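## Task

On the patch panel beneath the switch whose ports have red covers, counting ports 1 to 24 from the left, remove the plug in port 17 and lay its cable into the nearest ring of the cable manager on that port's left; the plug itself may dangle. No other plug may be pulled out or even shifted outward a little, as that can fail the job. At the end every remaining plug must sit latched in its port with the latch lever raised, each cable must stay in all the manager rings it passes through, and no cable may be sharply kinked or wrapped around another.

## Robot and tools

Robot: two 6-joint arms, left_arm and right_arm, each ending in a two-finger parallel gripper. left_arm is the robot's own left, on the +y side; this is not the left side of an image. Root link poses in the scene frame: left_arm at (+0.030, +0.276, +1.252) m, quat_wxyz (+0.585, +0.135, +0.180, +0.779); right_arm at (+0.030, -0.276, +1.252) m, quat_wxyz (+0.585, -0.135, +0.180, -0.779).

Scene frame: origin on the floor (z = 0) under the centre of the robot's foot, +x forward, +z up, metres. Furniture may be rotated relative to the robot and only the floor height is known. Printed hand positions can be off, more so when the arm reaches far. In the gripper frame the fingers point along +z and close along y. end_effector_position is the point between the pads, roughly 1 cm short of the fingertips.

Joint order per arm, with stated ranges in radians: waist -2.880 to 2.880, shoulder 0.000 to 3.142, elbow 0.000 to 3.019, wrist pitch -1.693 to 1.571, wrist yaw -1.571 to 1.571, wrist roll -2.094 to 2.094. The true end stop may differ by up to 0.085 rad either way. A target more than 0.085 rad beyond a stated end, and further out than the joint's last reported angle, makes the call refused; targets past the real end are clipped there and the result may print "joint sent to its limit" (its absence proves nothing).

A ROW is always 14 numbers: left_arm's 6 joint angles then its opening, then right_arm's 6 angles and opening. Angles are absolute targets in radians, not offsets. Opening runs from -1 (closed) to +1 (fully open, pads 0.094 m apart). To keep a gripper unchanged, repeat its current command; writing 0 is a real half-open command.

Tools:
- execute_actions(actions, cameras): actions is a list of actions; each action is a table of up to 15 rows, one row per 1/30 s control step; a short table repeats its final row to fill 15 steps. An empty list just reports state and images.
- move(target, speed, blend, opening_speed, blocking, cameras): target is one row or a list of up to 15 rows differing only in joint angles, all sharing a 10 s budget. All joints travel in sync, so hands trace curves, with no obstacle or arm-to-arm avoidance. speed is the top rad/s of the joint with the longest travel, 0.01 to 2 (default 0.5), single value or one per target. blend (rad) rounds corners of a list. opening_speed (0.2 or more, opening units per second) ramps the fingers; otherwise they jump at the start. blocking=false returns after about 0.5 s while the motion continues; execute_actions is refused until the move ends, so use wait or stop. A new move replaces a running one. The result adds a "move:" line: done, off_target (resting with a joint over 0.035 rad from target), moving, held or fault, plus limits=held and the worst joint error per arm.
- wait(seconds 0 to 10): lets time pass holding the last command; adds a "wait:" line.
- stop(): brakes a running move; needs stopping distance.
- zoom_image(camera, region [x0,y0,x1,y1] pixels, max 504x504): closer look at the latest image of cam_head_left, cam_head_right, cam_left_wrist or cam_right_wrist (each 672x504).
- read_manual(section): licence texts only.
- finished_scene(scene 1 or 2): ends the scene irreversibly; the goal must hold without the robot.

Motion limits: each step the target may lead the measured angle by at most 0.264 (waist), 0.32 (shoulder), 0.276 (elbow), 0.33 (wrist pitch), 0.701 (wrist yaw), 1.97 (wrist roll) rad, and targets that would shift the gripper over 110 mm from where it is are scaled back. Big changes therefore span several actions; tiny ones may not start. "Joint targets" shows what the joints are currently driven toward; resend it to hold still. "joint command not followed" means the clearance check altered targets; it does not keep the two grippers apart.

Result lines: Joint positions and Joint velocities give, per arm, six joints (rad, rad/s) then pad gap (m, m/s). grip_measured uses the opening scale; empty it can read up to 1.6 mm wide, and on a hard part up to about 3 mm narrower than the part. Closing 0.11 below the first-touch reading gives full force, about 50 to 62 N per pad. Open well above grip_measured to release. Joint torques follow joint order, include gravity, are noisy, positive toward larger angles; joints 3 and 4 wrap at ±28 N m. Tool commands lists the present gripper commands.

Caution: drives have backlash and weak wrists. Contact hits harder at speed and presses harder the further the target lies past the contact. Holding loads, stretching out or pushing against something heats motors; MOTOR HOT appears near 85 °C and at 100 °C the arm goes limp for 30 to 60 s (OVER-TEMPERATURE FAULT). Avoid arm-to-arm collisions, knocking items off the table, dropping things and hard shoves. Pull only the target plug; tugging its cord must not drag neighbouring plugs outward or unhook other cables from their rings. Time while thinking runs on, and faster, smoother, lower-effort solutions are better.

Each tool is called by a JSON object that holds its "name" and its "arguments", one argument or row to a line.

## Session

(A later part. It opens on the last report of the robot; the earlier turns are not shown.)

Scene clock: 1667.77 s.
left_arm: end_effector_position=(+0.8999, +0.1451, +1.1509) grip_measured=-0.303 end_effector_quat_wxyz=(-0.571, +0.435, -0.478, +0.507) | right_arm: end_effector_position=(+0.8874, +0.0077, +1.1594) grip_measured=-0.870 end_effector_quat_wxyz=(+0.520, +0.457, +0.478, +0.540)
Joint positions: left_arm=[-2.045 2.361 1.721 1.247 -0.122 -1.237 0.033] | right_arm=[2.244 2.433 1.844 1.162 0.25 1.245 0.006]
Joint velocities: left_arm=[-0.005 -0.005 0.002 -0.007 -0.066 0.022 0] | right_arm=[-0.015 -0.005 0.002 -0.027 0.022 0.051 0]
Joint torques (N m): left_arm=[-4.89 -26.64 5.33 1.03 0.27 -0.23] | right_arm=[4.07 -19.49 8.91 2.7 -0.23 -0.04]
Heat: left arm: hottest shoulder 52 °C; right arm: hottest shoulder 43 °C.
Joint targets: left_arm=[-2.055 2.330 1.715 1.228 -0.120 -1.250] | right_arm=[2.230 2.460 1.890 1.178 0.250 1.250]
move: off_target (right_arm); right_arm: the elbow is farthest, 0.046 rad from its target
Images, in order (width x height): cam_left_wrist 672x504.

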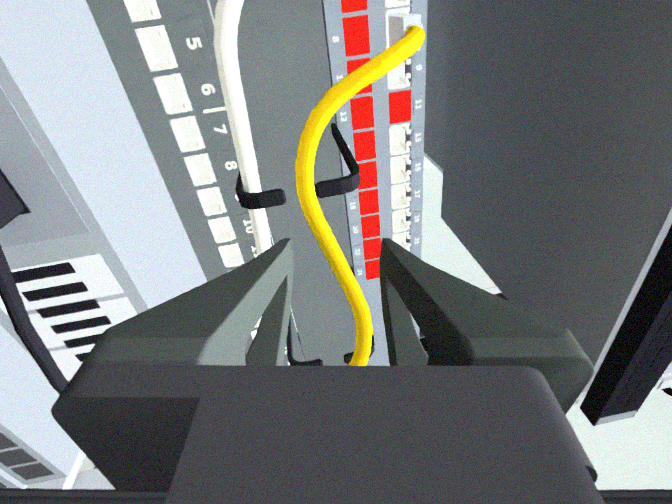

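{"name": "move", "arguments": {
  "target": [-2.055,2.33,1.715,1.228,-0.12,-1.25,-0.88, 2.230,2.46,1.89,1.178,0.25,1.25,-1],
  "opening_speed": 0.5,
  "cameras": ["cam_left_wrist","cam_right_wrist"]
}}

{"name": "zoom_image", "arguments": {
  "camera": "cam_left_wrist",
  "region": [220, 100, 460, 380]
}}

Scene clock: 1678.97 s.
left_arm: end_effector_position=(+0.8989, +0.1444, +1.1468) grip_measured=-0.873 end_effector_quat_wxyz=(-0.566, +0.438, -0.482, +0.506) | right_arm: end_effector_position=(+0.8870, +0.0079, +1.1582) grip_measured=-0.870 end_effector_quat_wxyz=(+0.520, +0.457, +0.479, +0.540)
Joint positions: left_arm=[-2.045 2.361 1.717 1.237 -0.122 -1.243 0.006] | right_arm=[2.244 2.434 1.844 1.162 0.25 1.245 0.006]
Joint velocities: left_arm=[0.005 -0.005 -0.012 0.002 -0.007 -0.051 -0.001] | right_arm=[-0.005 0.005 -0.002 0.017 -0.051 0.022 0]
Joint torques (N m): left_arm=[-5.13 -26.81 5.68 1.37 0.28 -0.16] | right_arm=[4.42 -19.55 8.87 2.84 -0.18 -0.07]
Heat: left arm: hottest shoulder 54 °C; right arm: hottest shoulder 43 °C.
Joint targets: left_arm=[-2.055 2.330 1.715 1.228 -0.120 -1.250] | right_arm=[2.230 2.460 1.890 1.178 0.250 1.250]
move: off_target (right_arm); right_arm: the elbow is farthest, 0.046 rad from its target
Images, in order (width x height): cam_left_wrist 672x504, cam_right_wrist 672x504.

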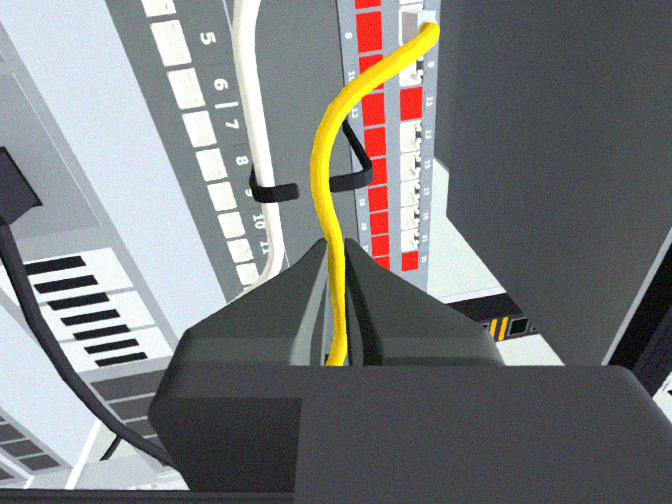

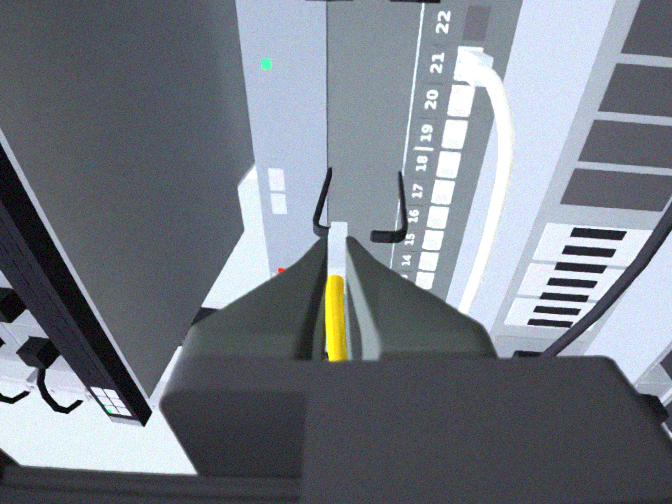

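Scaled by 1.800 from the camera's 672x504 image, which has a finer 960x720 frame.

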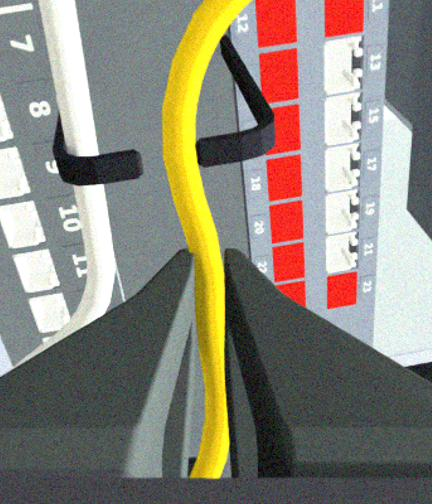

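{"name": "move", "arguments": {
  "target": [-2.05,2.446,1.88,1.15,-0.12,-1.25,-0.88, 2.195,2.505,2.0,1.085,0.25,1.25,-1],
  "speed": 0.15
}}

{"name": "zoom_image", "arguments": {
  "camera": "cam_left_wrist",
  "region": [220, 100, 460, 380]
}}

{"name": "zoom_image", "arguments": {
  "camera": "cam_head_right",
  "region": [210, 270, 330, 360]
}}

{"name": "zoom_image", "arguments": {
  "camera": "cam_right_wrist",
  "region": [120, 100, 520, 400]
}}

Scene clock: 1706.80 s.
left_arm: end_effector_position=(+0.9226, +0.1384, +1.1365) grip_measured=-0.875 end_effector_quat_wxyz=(-0.565, +0.438, -0.482, +0.507) | right_arm: end_effector_position=(+0.9116, -0.0001, +1.1494) grip_measured=-0.870 end_effector_quat_wxyz=(+0.525, +0.460, +0.479, +0.532)
Joint positions: left_arm=[-2.045 2.421 1.839 1.173 -0.121 -1.244 0.006] | right_arm=[2.224 2.48 1.952 1.096 0.248 1.245 0.006]
Joint velocities: left_arm=[-0.015 0.005 0.002 -0.012 -0.022 0.022 -0.001] | right_arm=[0.005 -0.005 0.017 0.002 0.007 0.051 0.001]
Joint torques (N m): left_arm=[-4.84 -22.53 9.77 0.92 0.23 -0.14] | right_arm=[3.25 -20.89 9.63 1.58 -0.11 -0.08]
Heat: left arm: hottest shoulder 56 °C; right arm: hottest shoulder 44 °C.
Joint targets: left_arm=[-2.050 2.446 1.880 1.150 -0.120 -1.251] | right_arm=[2.195 2.505 1.999 1.085 0.250 1.250]
move: off_target (left_arm, right_arm); left_arm: the elbow is farthest, 0.041 rad from its target; right_arm: the elbow is farthest, 0.048 rad from its target

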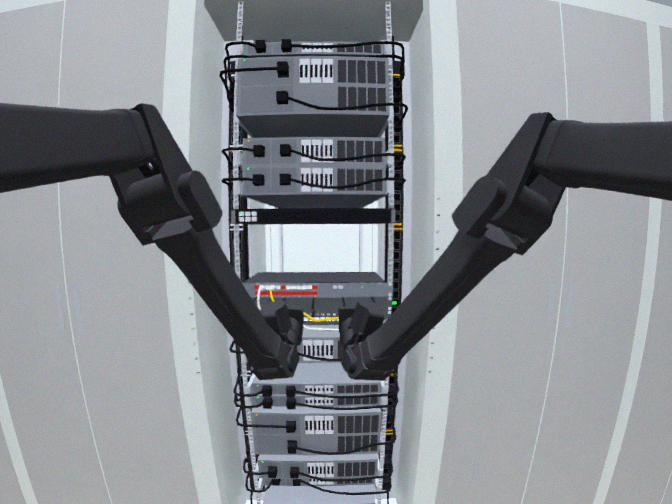

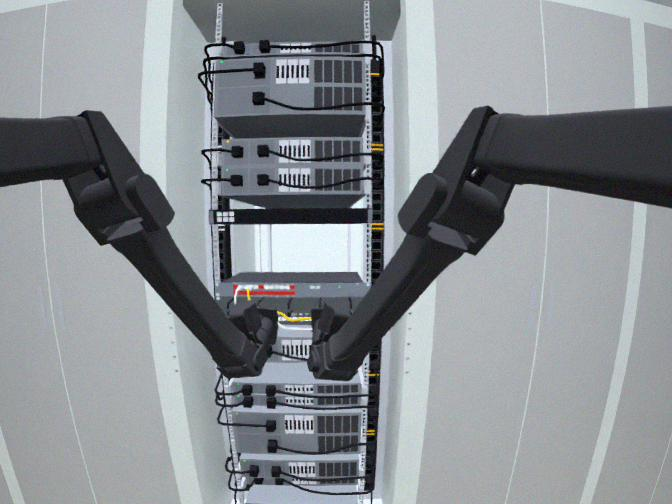

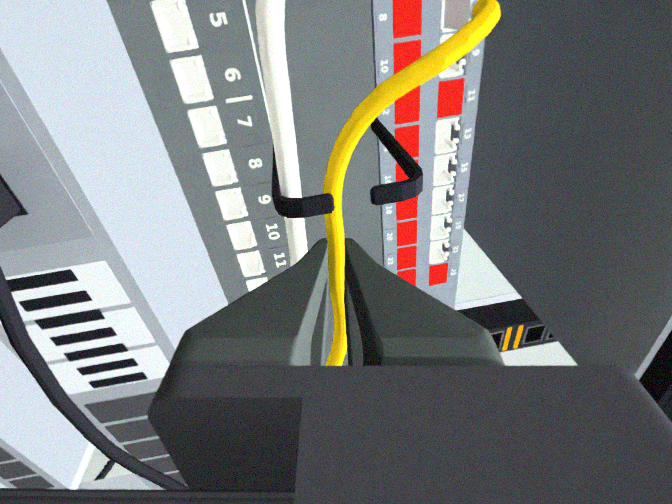

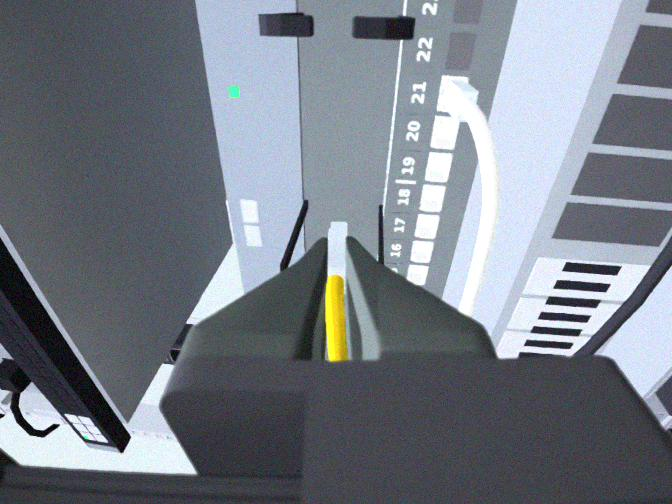

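Scaled by 1.800 from the camera's 672x504 image, which has a finer 960x720 frame.

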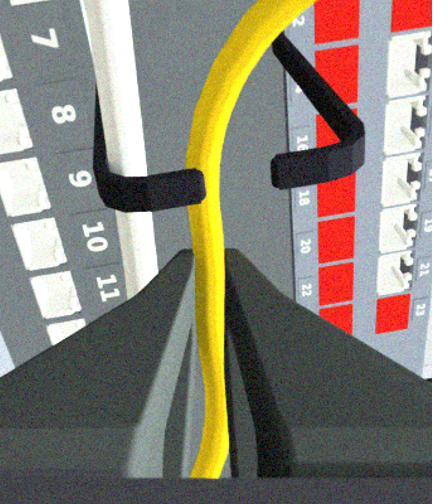

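Scaled by 4.200 from the camera's 672x504 image, which has a finer 960x720 frame.

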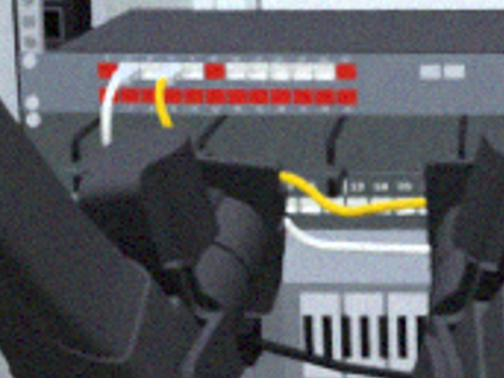

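Scaled by 1.260 from the camera's 672x504 image, which has a finer 960x720 frame.

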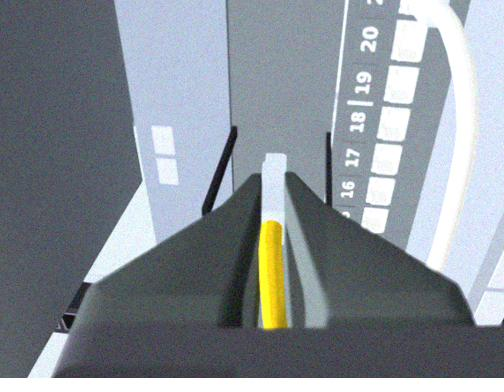

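{"name": "move", "arguments": {
  "target": [-2.05,2.38,1.86,1.15,-0.12,-1.25,-0.88, 2.178,2.41,1.87,1.135,0.25,1.25,-1],
  "speed": 0.15
}}

{"name": "zoom_image", "arguments": {
  "camera": "cam_left_wrist",
  "region": [220, 100, 460, 380]
}}

{"name": "zoom_image", "arguments": {
  "camera": "cam_head_right",
  "region": [210, 270, 330, 360]
}}

{"name": "zoom_image", "arguments": {
  "camera": "cam_head_left",
  "region": [230, 270, 370, 370]
}}

Scene clock: 1725.57 s.
left_arm: end_effector_position=(+0.9244, +0.1359, +1.1425) grip_measured=-0.875 end_effector_quat_wxyz=(-0.564, +0.433, -0.482, +0.512) | right_arm: end_effector_position=(+0.9037, -0.0065, +1.1546) grip_measured=-0.870 end_effector_quat_wxyz=(+0.520, +0.459, +0.489, +0.530)
Joint positions: left_arm=[-2.046 2.414 1.841 1.171 -0.109 -1.244 0.006] | right_arm=[2.22 2.436 1.88 1.103 0.236 1.245 0.006]
Joint velocities: left_arm=[-0.005 -0.005 -0.007 -0.002 -0.051 -0.022 0.001] | right_arm=[0.005 -0.015 0.002 0.007 0.007 -0.007 0]
Joint torques (N m): left_arm=[-4.89 -27.75 7.98 0.94 0.04 -0.19] | right_arm=[2.49 -24.53 5.31 3.3 0.03 -0.11]
Heat: left arm: hottest shoulder 55 °C; right arm: hottest shoulder 45 °C.
Joint targets: left_arm=[-2.049 2.379 1.861 1.151 -0.112 -1.250] | right_arm=[2.178 2.411 1.871 1.135 0.242 1.250]
move: off_target (right_arm); right_arm: the waist is farthest, 0.042 rad from its target

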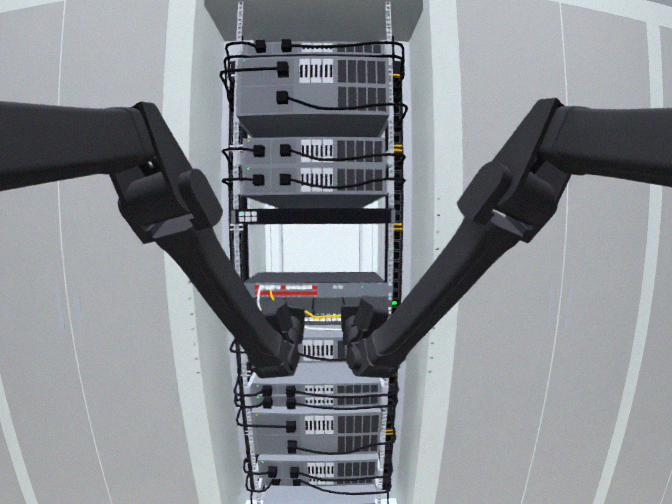

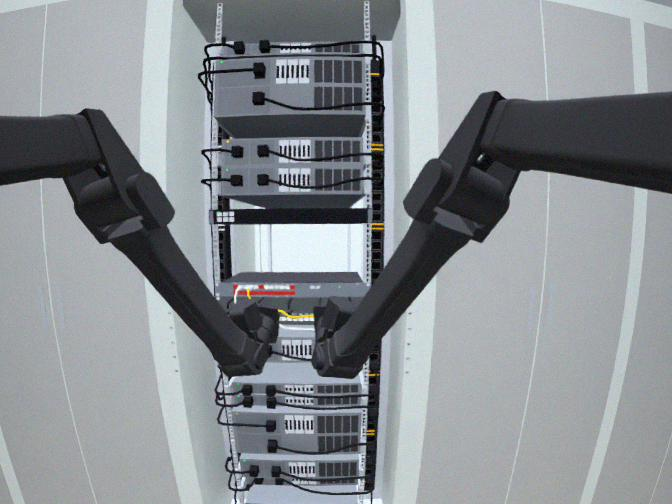

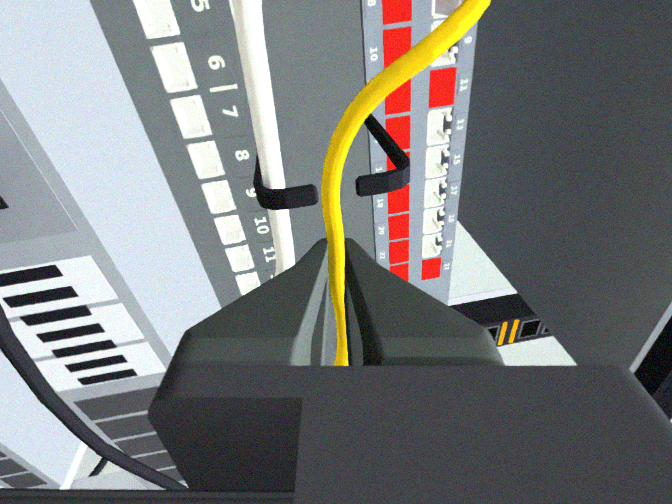

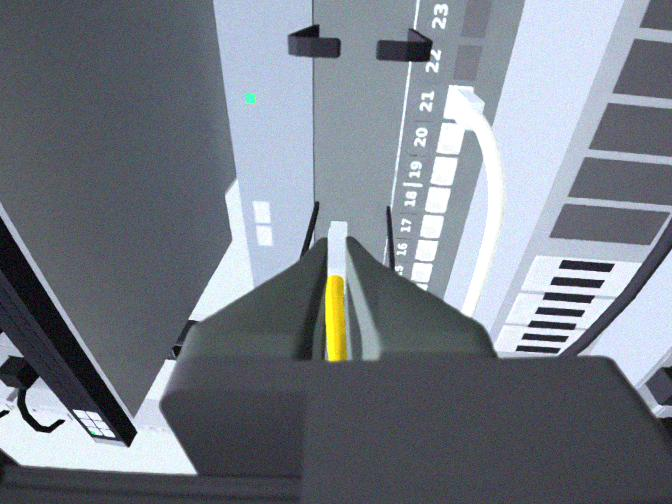

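Scaled by 1.800 from the camera's 672x504 image, which has a finer 960x720 frame.

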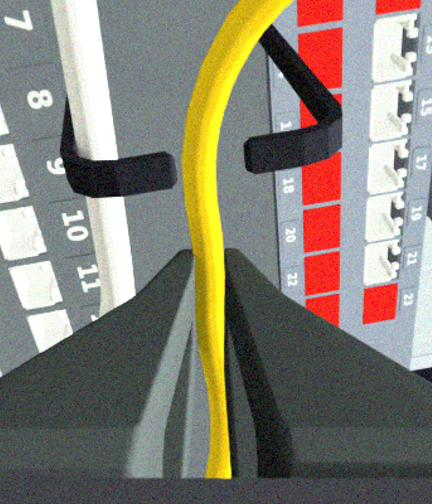

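Scaled by 4.200 from the camera's 672x504 image, which has a finer 960x720 frame.

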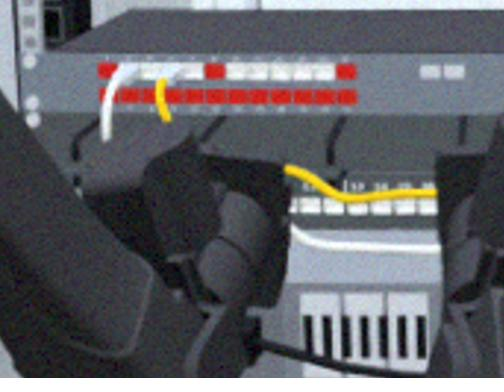

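Scaled by 3.600 from the camera's 672x504 image, which has a finer 960x720 frame.

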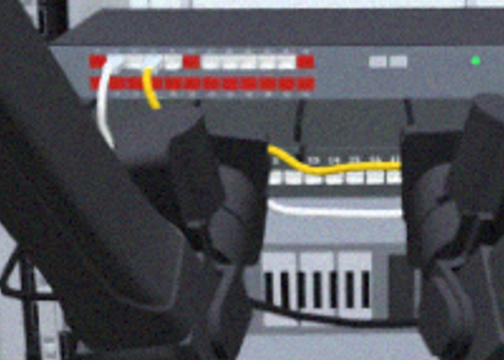

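{"name": "move", "arguments": {
  "target": [-2.05,2.38,1.86,1.15,-0.12,-1.25,-0.88, 2.163,2.522,2.08,0.995,0.25,1.25,-1],
  "speed": 0.15
}}

{"name": "zoom_image", "arguments": {
  "camera": "cam_left_wrist",
  "region": [220, 100, 460, 380]
}}

{"name": "zoom_image", "arguments": {
  "camera": "cam_head_right",
  "region": [210, 270, 330, 360]
}}

{"name": "zoom_image", "arguments": {
  "camera": "cam_head_left",
  "region": [230, 270, 370, 370]
}}

Scene clock: 1746.73 s.
left_arm: end_effector_position=(+0.9244, +0.1369, +1.1423) grip_measured=-0.875 end_effector_quat_wxyz=(-0.565, +0.435, -0.481, +0.510) | right_arm: end_effector_position=(+0.9347, -0.0102, +1.1468) grip_measured=-0.870 end_effector_quat_wxyz=(+0.523, +0.463, +0.491, +0.521)
Joint positions: left_arm=[-2.046 2.414 1.841 1.171 -0.115 -1.244 0.006] | right_arm=[2.204 2.496 2.027 1.005 0.24 1.245 0.006]
Joint velocities: left_arm=[0.005 -0.005 0.007 -0.002 0.037 -0.022 0.001] | right_arm=[-0.005 -0.005 0.012 -0.012 -0.051 -0.081 0]
Joint torques (N m): left_arm=[-5.13 -28.1 7.95 0.92 -0.05 -0.15] | right_arm=[2.55 -21.01 10.33 1.65 0.29 -0.1]
Heat: left arm: hottest shoulder 56 °C; right arm: hottest shoulder 48 °C.
Joint targets: left_arm=[-2.050 2.380 1.860 1.150 -0.121 -1.250] | right_arm=[2.163 2.521 2.079 0.994 0.251 1.250]
move: off_target (right_arm); right_arm: the elbow is farthest, 0.053 rad from its target

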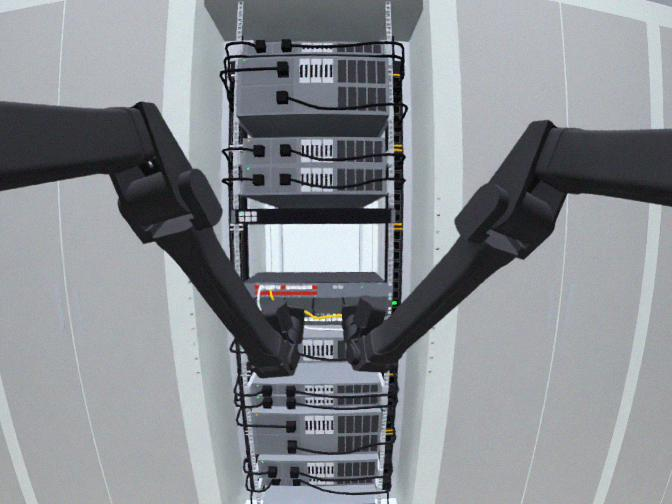

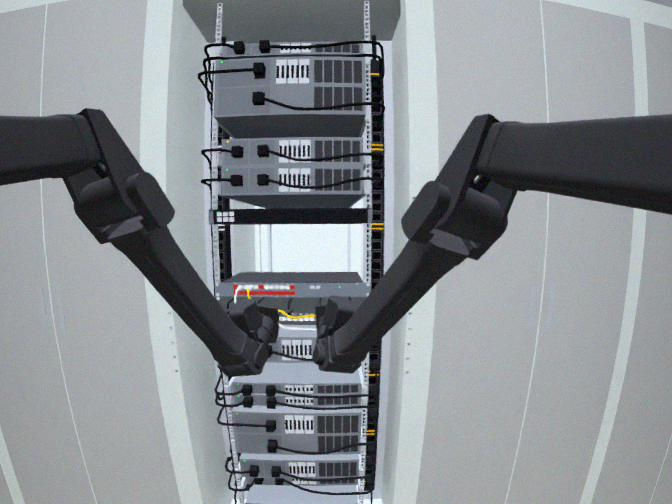

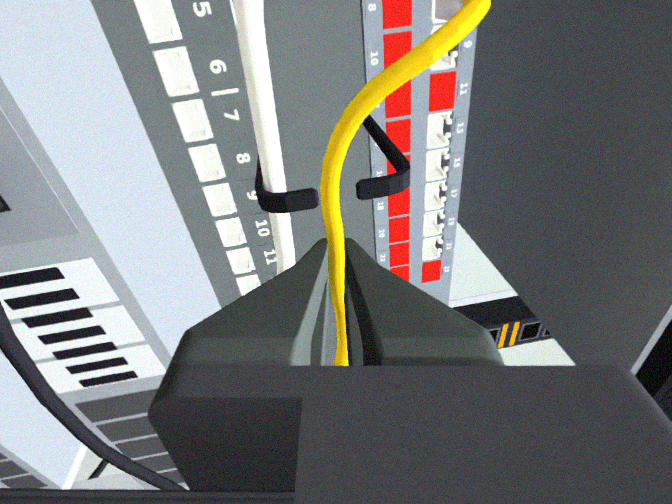

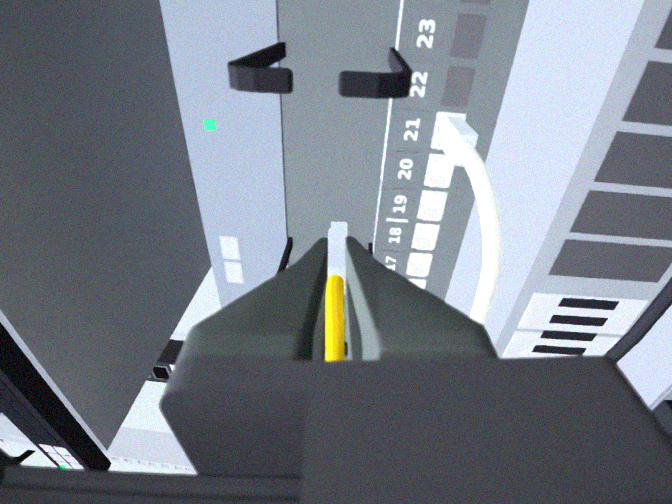

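Scaled by 1.800 from the camera's 672x504 image, which has a finer 960x720 frame.

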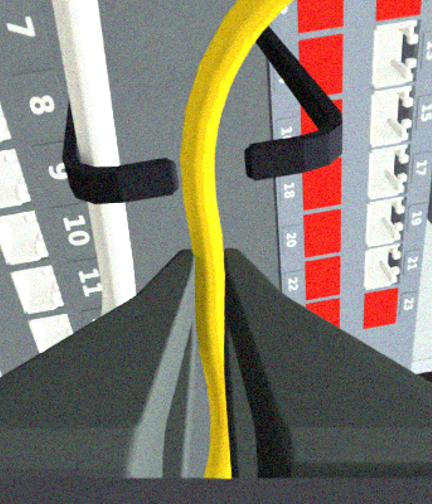

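Scaled by 4.200 from the camera's 672x504 image, which has a finer 960x720 frame.

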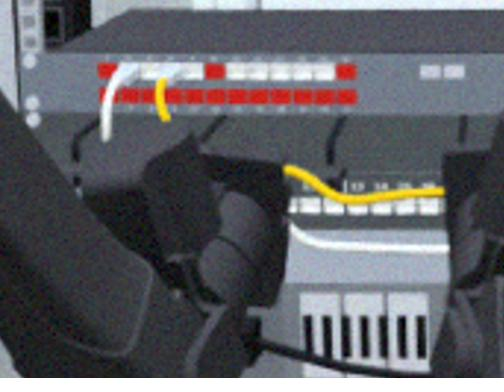

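Scaled by 3.600 from the camera's 672x504 image, which has a finer 960x720 frame.

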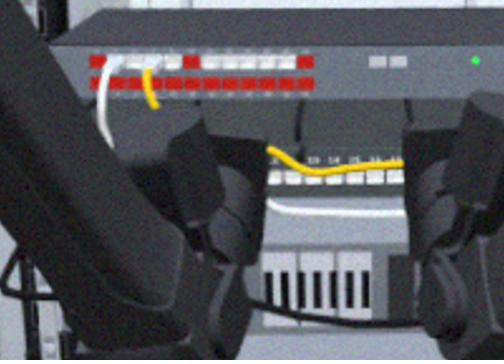

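{"name": "move", "arguments": {
  "target": [-2.05,2.38,1.86,1.15,-0.12,-1.25,-0.92, 2.13,2.46,2.01,1.02,0.25,1.25,-1],
  "speed": 0.15
}}

{"name": "zoom_image", "arguments": {
  "camera": "cam_left_wrist",
  "region": [220, 100, 460, 380]
}}

{"name": "zoom_image", "arguments": {
  "camera": "cam_head_right",
  "region": [240, 280, 330, 350]
}}

{"name": "zoom_image", "arguments": {
  "camera": "cam_head_left",
  "region": [270, 280, 360, 350]
}}

Scene clock: 1766.43 s.
left_arm: end_effector_position=(+0.9242, +0.1356, +1.1426) grip_measured=-0.918 end_effector_quat_wxyz=(-0.564, +0.435, -0.481, +0.511) | right_arm: end_effector_position=(+0.9334, -0.0155, +1.1403) grip_measured=-0.870 end_effector_quat_wxyz=(+0.522, +0.464, +0.495, +0.517)
Joint positions: left_arm=[-2.048 2.414 1.841 1.171 -0.115 -1.244 0.004] | right_arm=[2.197 2.496 2.016 1.005 0.236 1.245 0.006]
Joint velocities: left_arm=[0.015 -0.005 0.002 0.002 -0.022 -0.051 0.001] | right_arm=[0.005 -0.005 -0.007 -0.027 -0.051 0.037 0]
Joint torques (N m): left_arm=[-4.78 -28.1 8.05 1.03 -0.02 -0.13] | right_arm=[0.62 -25.76 6.09 2.85 0.34 -0.11]
Heat: left arm: hottest shoulder 55 °C; right arm: hottest shoulder 47 °C.
Joint targets: left_arm=[-2.050 2.380 1.860 1.150 -0.120 -1.250] | right_arm=[2.129 2.461 2.010 1.020 0.249 1.250]
move: off_target (right_arm); right_arm: the waist is farthest, 0.067 rad from its target

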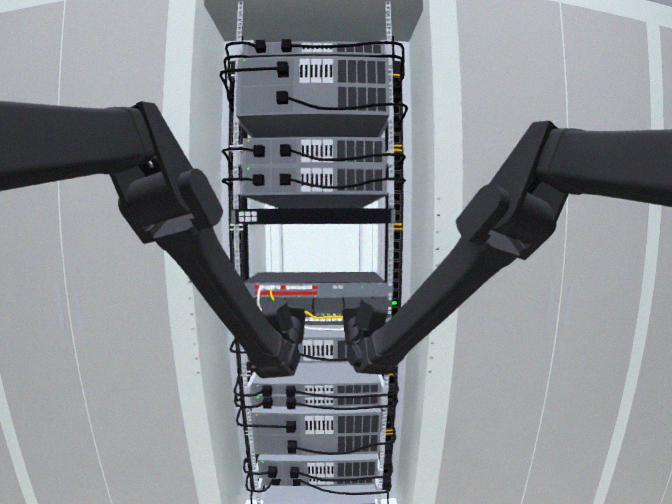

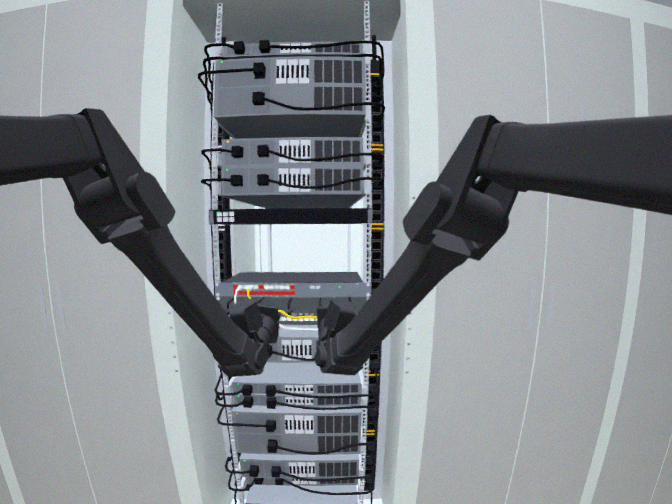

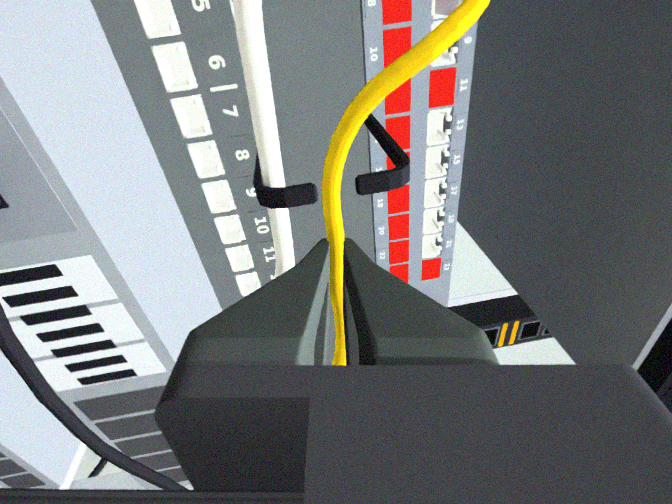

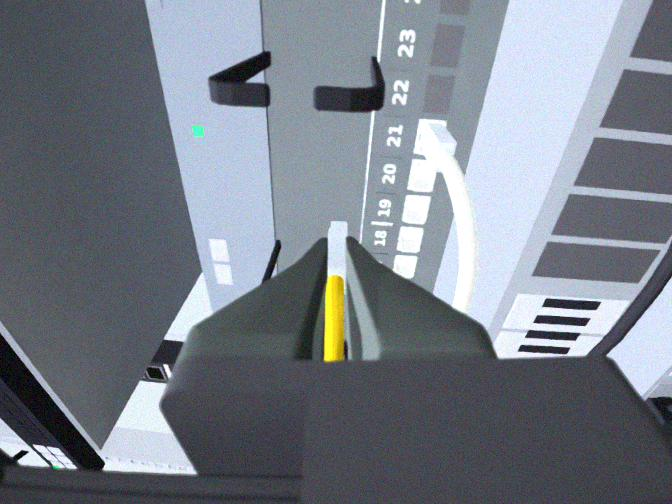

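Scaled by 1.800 from the camera's 672x504 image, which has a finer 960x720 frame.

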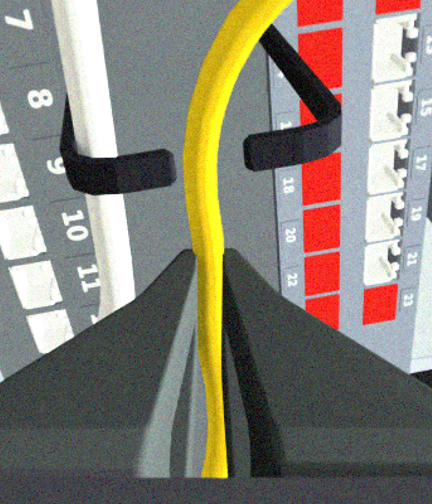

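Scaled by 5.600 from the camera's 672x504 image, which has a finer 960x720 frame.

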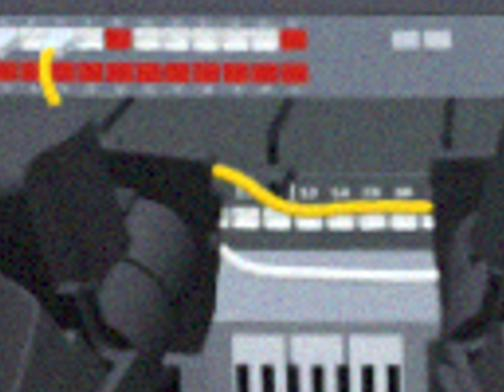

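Scaled by 5.600 from the camera's 672x504 image, which has a finer 960x720 frame.

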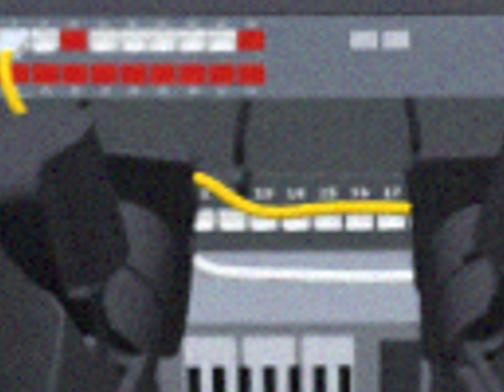

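{"name": "move", "arguments": {
  "target": [-2.05,2.365,1.86,1.15,-0.12,-1.25,-0.92, 2.13,2.435,2.055,0.965,0.25,1.25,-1],
  "speed": 0.15
}}

{"name": "zoom_image", "arguments": {
  "camera": "cam_head_right",
  "region": [240, 280, 330, 350]
}}

{"name": "zoom_image", "arguments": {
  "camera": "cam_head_left",
  "region": [270, 280, 360, 350]
}}

Scene clock: 1782.90 s.
left_arm: end_effector_position=(+0.9245, +0.1343, +1.1434) grip_measured=-0.918 end_effector_quat_wxyz=(-0.563, +0.435, -0.482, +0.511) | right_arm: end_effector_position=(+0.9393, -0.0162, +1.1490) grip_measured=-0.870 end_effector_quat_wxyz=(+0.518, +0.466, +0.501, +0.513)
Joint positions: left_arm=[-2.049 2.413 1.841 1.168 -0.115 -1.244 0.004] | right_arm=[2.197 2.476 2.016 0.97 0.236 1.245 0.006]
Joint velocities: left_arm=[-0.015 -0.015 -0.022 -0.002 -0.022 0.022 -0.001] | right_arm=[-0.024 -0.005 -0.007 -0.012 0.022 -0.022 0]
Joint torques (N m): left_arm=[-4.95 -29.16 8.02 1.02 -0.02 -0.13] | right_arm=[1.08 -27.11 9.48 1.98 0.55 -0.07]
Heat: left arm: hottest shoulder 56 °C; right arm: hottest shoulder 47 °C.
Joint targets: left_arm=[-2.051 2.365 1.860 1.150 -0.120 -1.250] | right_arm=[2.130 2.436 2.055 0.965 0.251 1.250]
move: off_target (left_arm, right_arm); left_arm: the shoulder is farthest, 0.048 rad from its target; right_arm: the waist is farthest, 0.067 rad from its target

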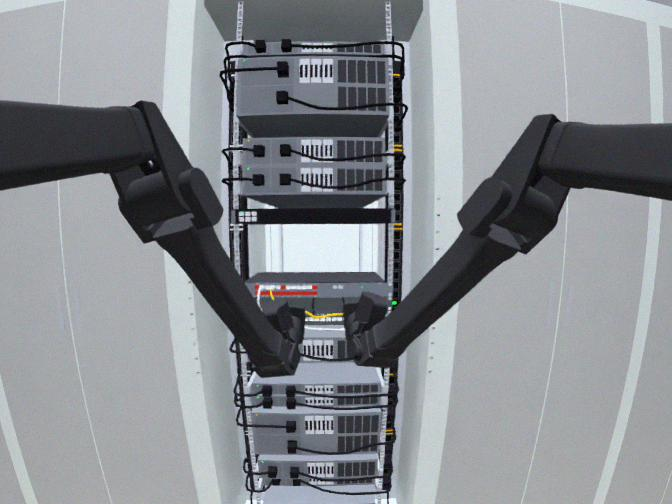

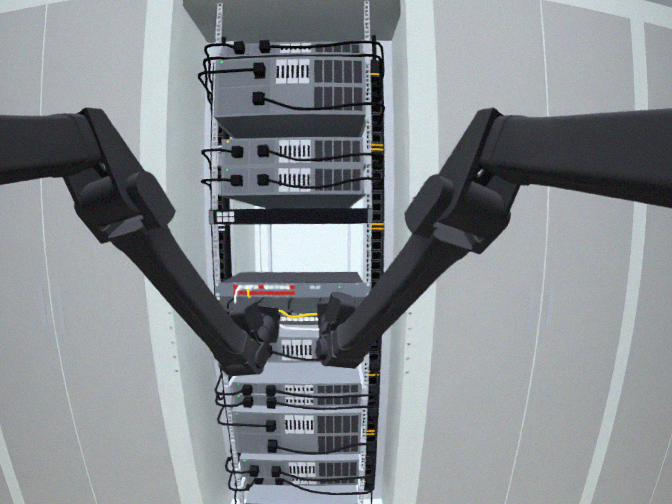

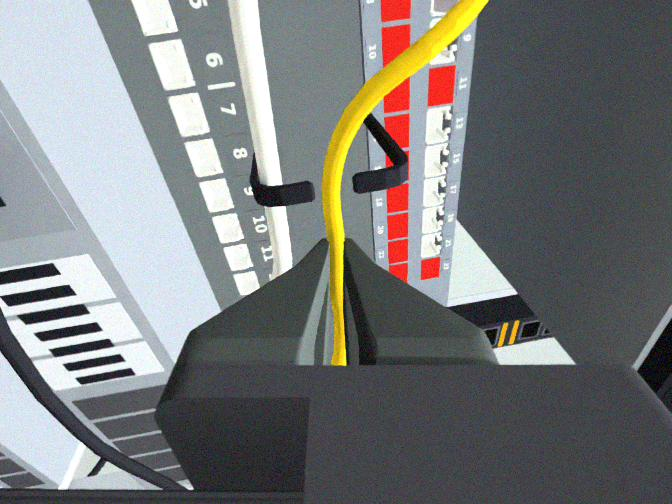

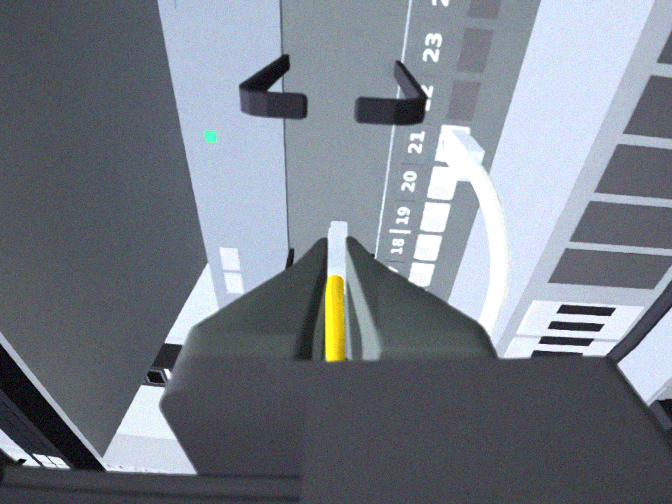

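Scaled by 5.600 from the camera's 672x504 image, which has a finer 960x720 frame.

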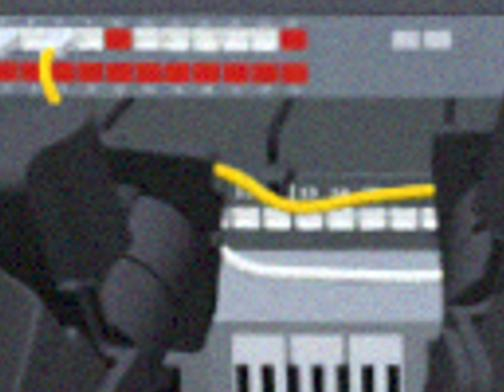

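Scaled by 5.600 from the camera's 672x504 image, which has a finer 960x720 frame.

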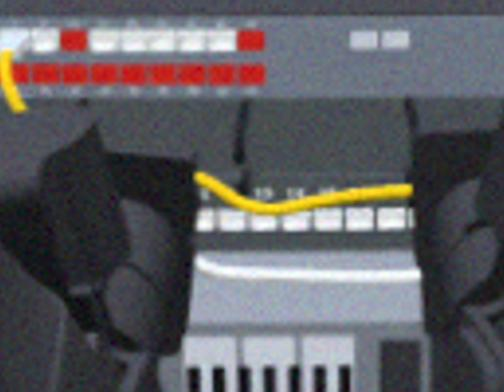

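{"name": "move", "arguments": {
  "target": [-2.05,2.365,1.86,1.15,-0.12,-1.65,-0.92, 2.13,2.42,2.055,0.965,0.25,1.25,-1],
  "speed": 0.25,
  "cameras": ["cam_head_left","cam_head_right","cam_left_wrist"]
}}

{"name": "zoom_image", "arguments": {
  "camera": "cam_head_right",
  "region": [240, 280, 330, 350]
}}

{"name": "zoom_image", "arguments": {
  "camera": "cam_head_left",
  "region": [270, 280, 360, 350]
}}

Scene clock: 1817.20 s.
left_arm: end_effector_position=(+0.9271, +0.1284, +1.1575) grip_measured=-0.918 end_effector_quat_wxyz=(-0.455, +0.514, -0.386, +0.616) | right_arm: end_effector_position=(+0.9458, -0.0246, +1.1646) grip_measured=-0.870 end_effector_quat_wxyz=(+0.525, +0.464, +0.493, +0.515)
Joint positions: left_arm=[-2.059 2.398 1.841 1.168 -0.113 -1.629 0.004] | right_arm=[2.19 2.456 2.016 0.97 0.236 1.245 0.006]
Joint velocities: left_arm=[-0.024 0.005 0.012 0.007 -0.037 0.022 -0.002] | right_arm=[-0.015 0.005 0.012 -0.012 0.051 -0.051 -0.001]
Joint torques (N m): left_arm=[-4.13 -27.99 8.1 1.05 -0.09 -0.28] | right_arm=[1.55 -27.05 9.46 1.87 0.42 -0.06]
Heat: left arm: hottest shoulder 54 °C; right arm: hottest shoulder 45 °C.
Joint targets: left_arm=[-2.050 2.365 1.860 1.150 -0.120 -1.650] | right_arm=[2.130 2.419 2.055 0.965 0.249 1.250]
move: off_target (right_arm); right_arm: the waist is farthest, 0.060 rad from its target
Images, in order (width x height): cam_head_left 672x504, cam_head_right 672x504, cam_left_wrist 672x504.

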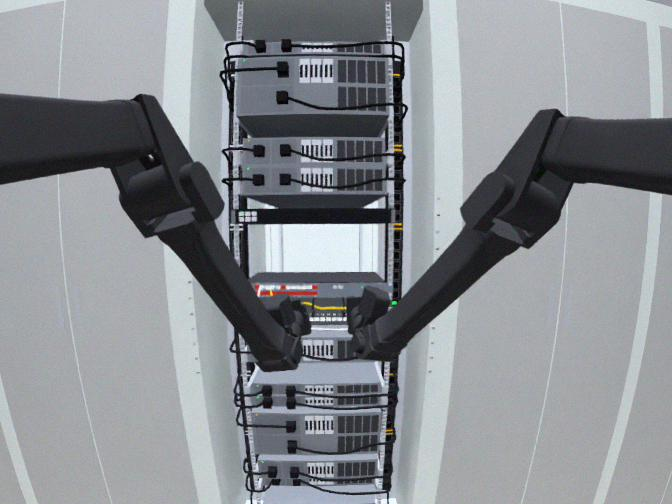

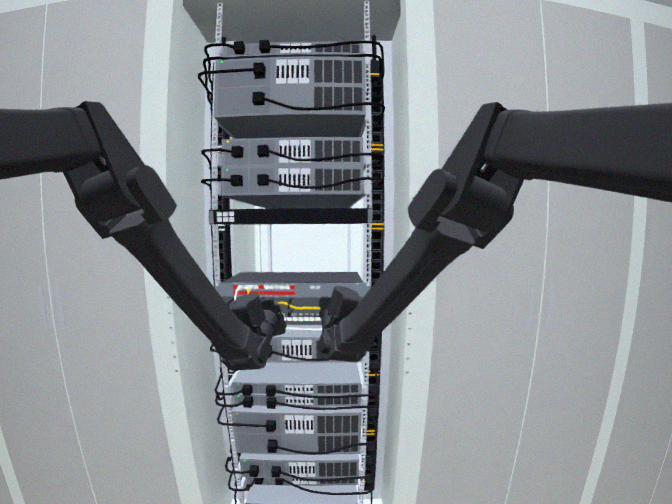

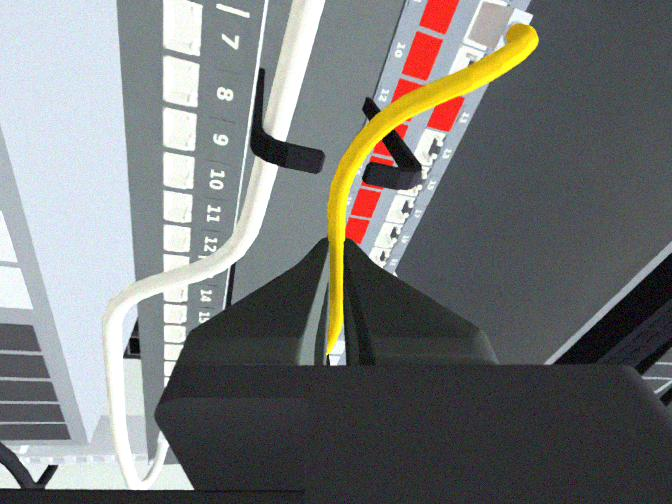

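Scaled by 5.600 from the camera's 672x504 image, which has a finer 960x720 frame.

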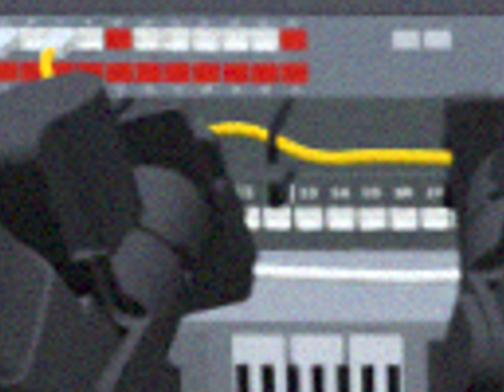

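Scaled by 5.600 from the camera's 672x504 image, which has a finer 960x720 frame.

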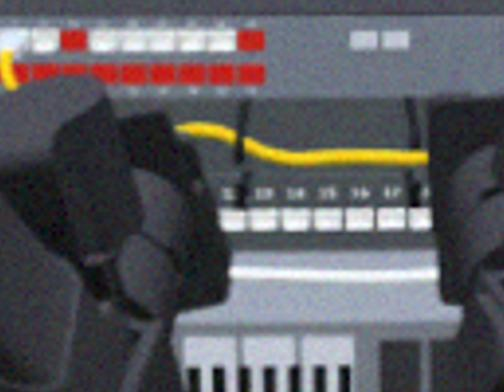

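{"name": "zoom_image", "arguments": {
  "camera": "cam_head_right",
  "region": [275, 290, 325, 325]
}}

{"name": "zoom_image", "arguments": {
  "camera": "cam_head_left",
  "region": [300, 290, 350, 325]
}}

{"name": "zoom_image", "arguments": {
  "camera": "cam_right_wrist",
  "region": [120, 60, 560, 420]
}}

Scaled by 10.080 from the camera's 672x504 image, which has a finer 960x720 frame.

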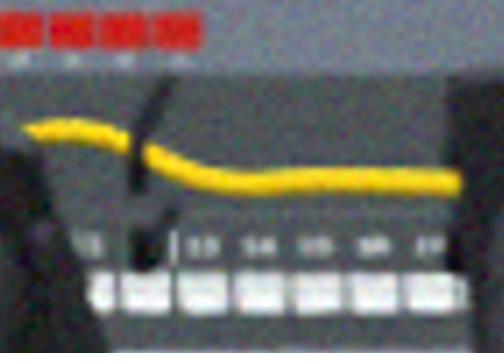

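Scaled by 10.080 from the camera's 672x504 image, which has a finer 960x720 frame.

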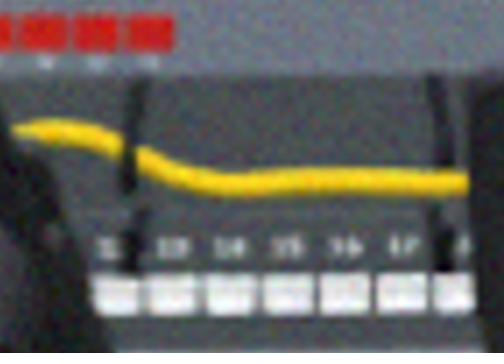

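This scene's latest camera images include none from cam_right_wrist. They are from: cam_head_left, cam_head_right, cam_left_wrist. cam_right_wrist's image comes with the result of a call that names it in "cameras".


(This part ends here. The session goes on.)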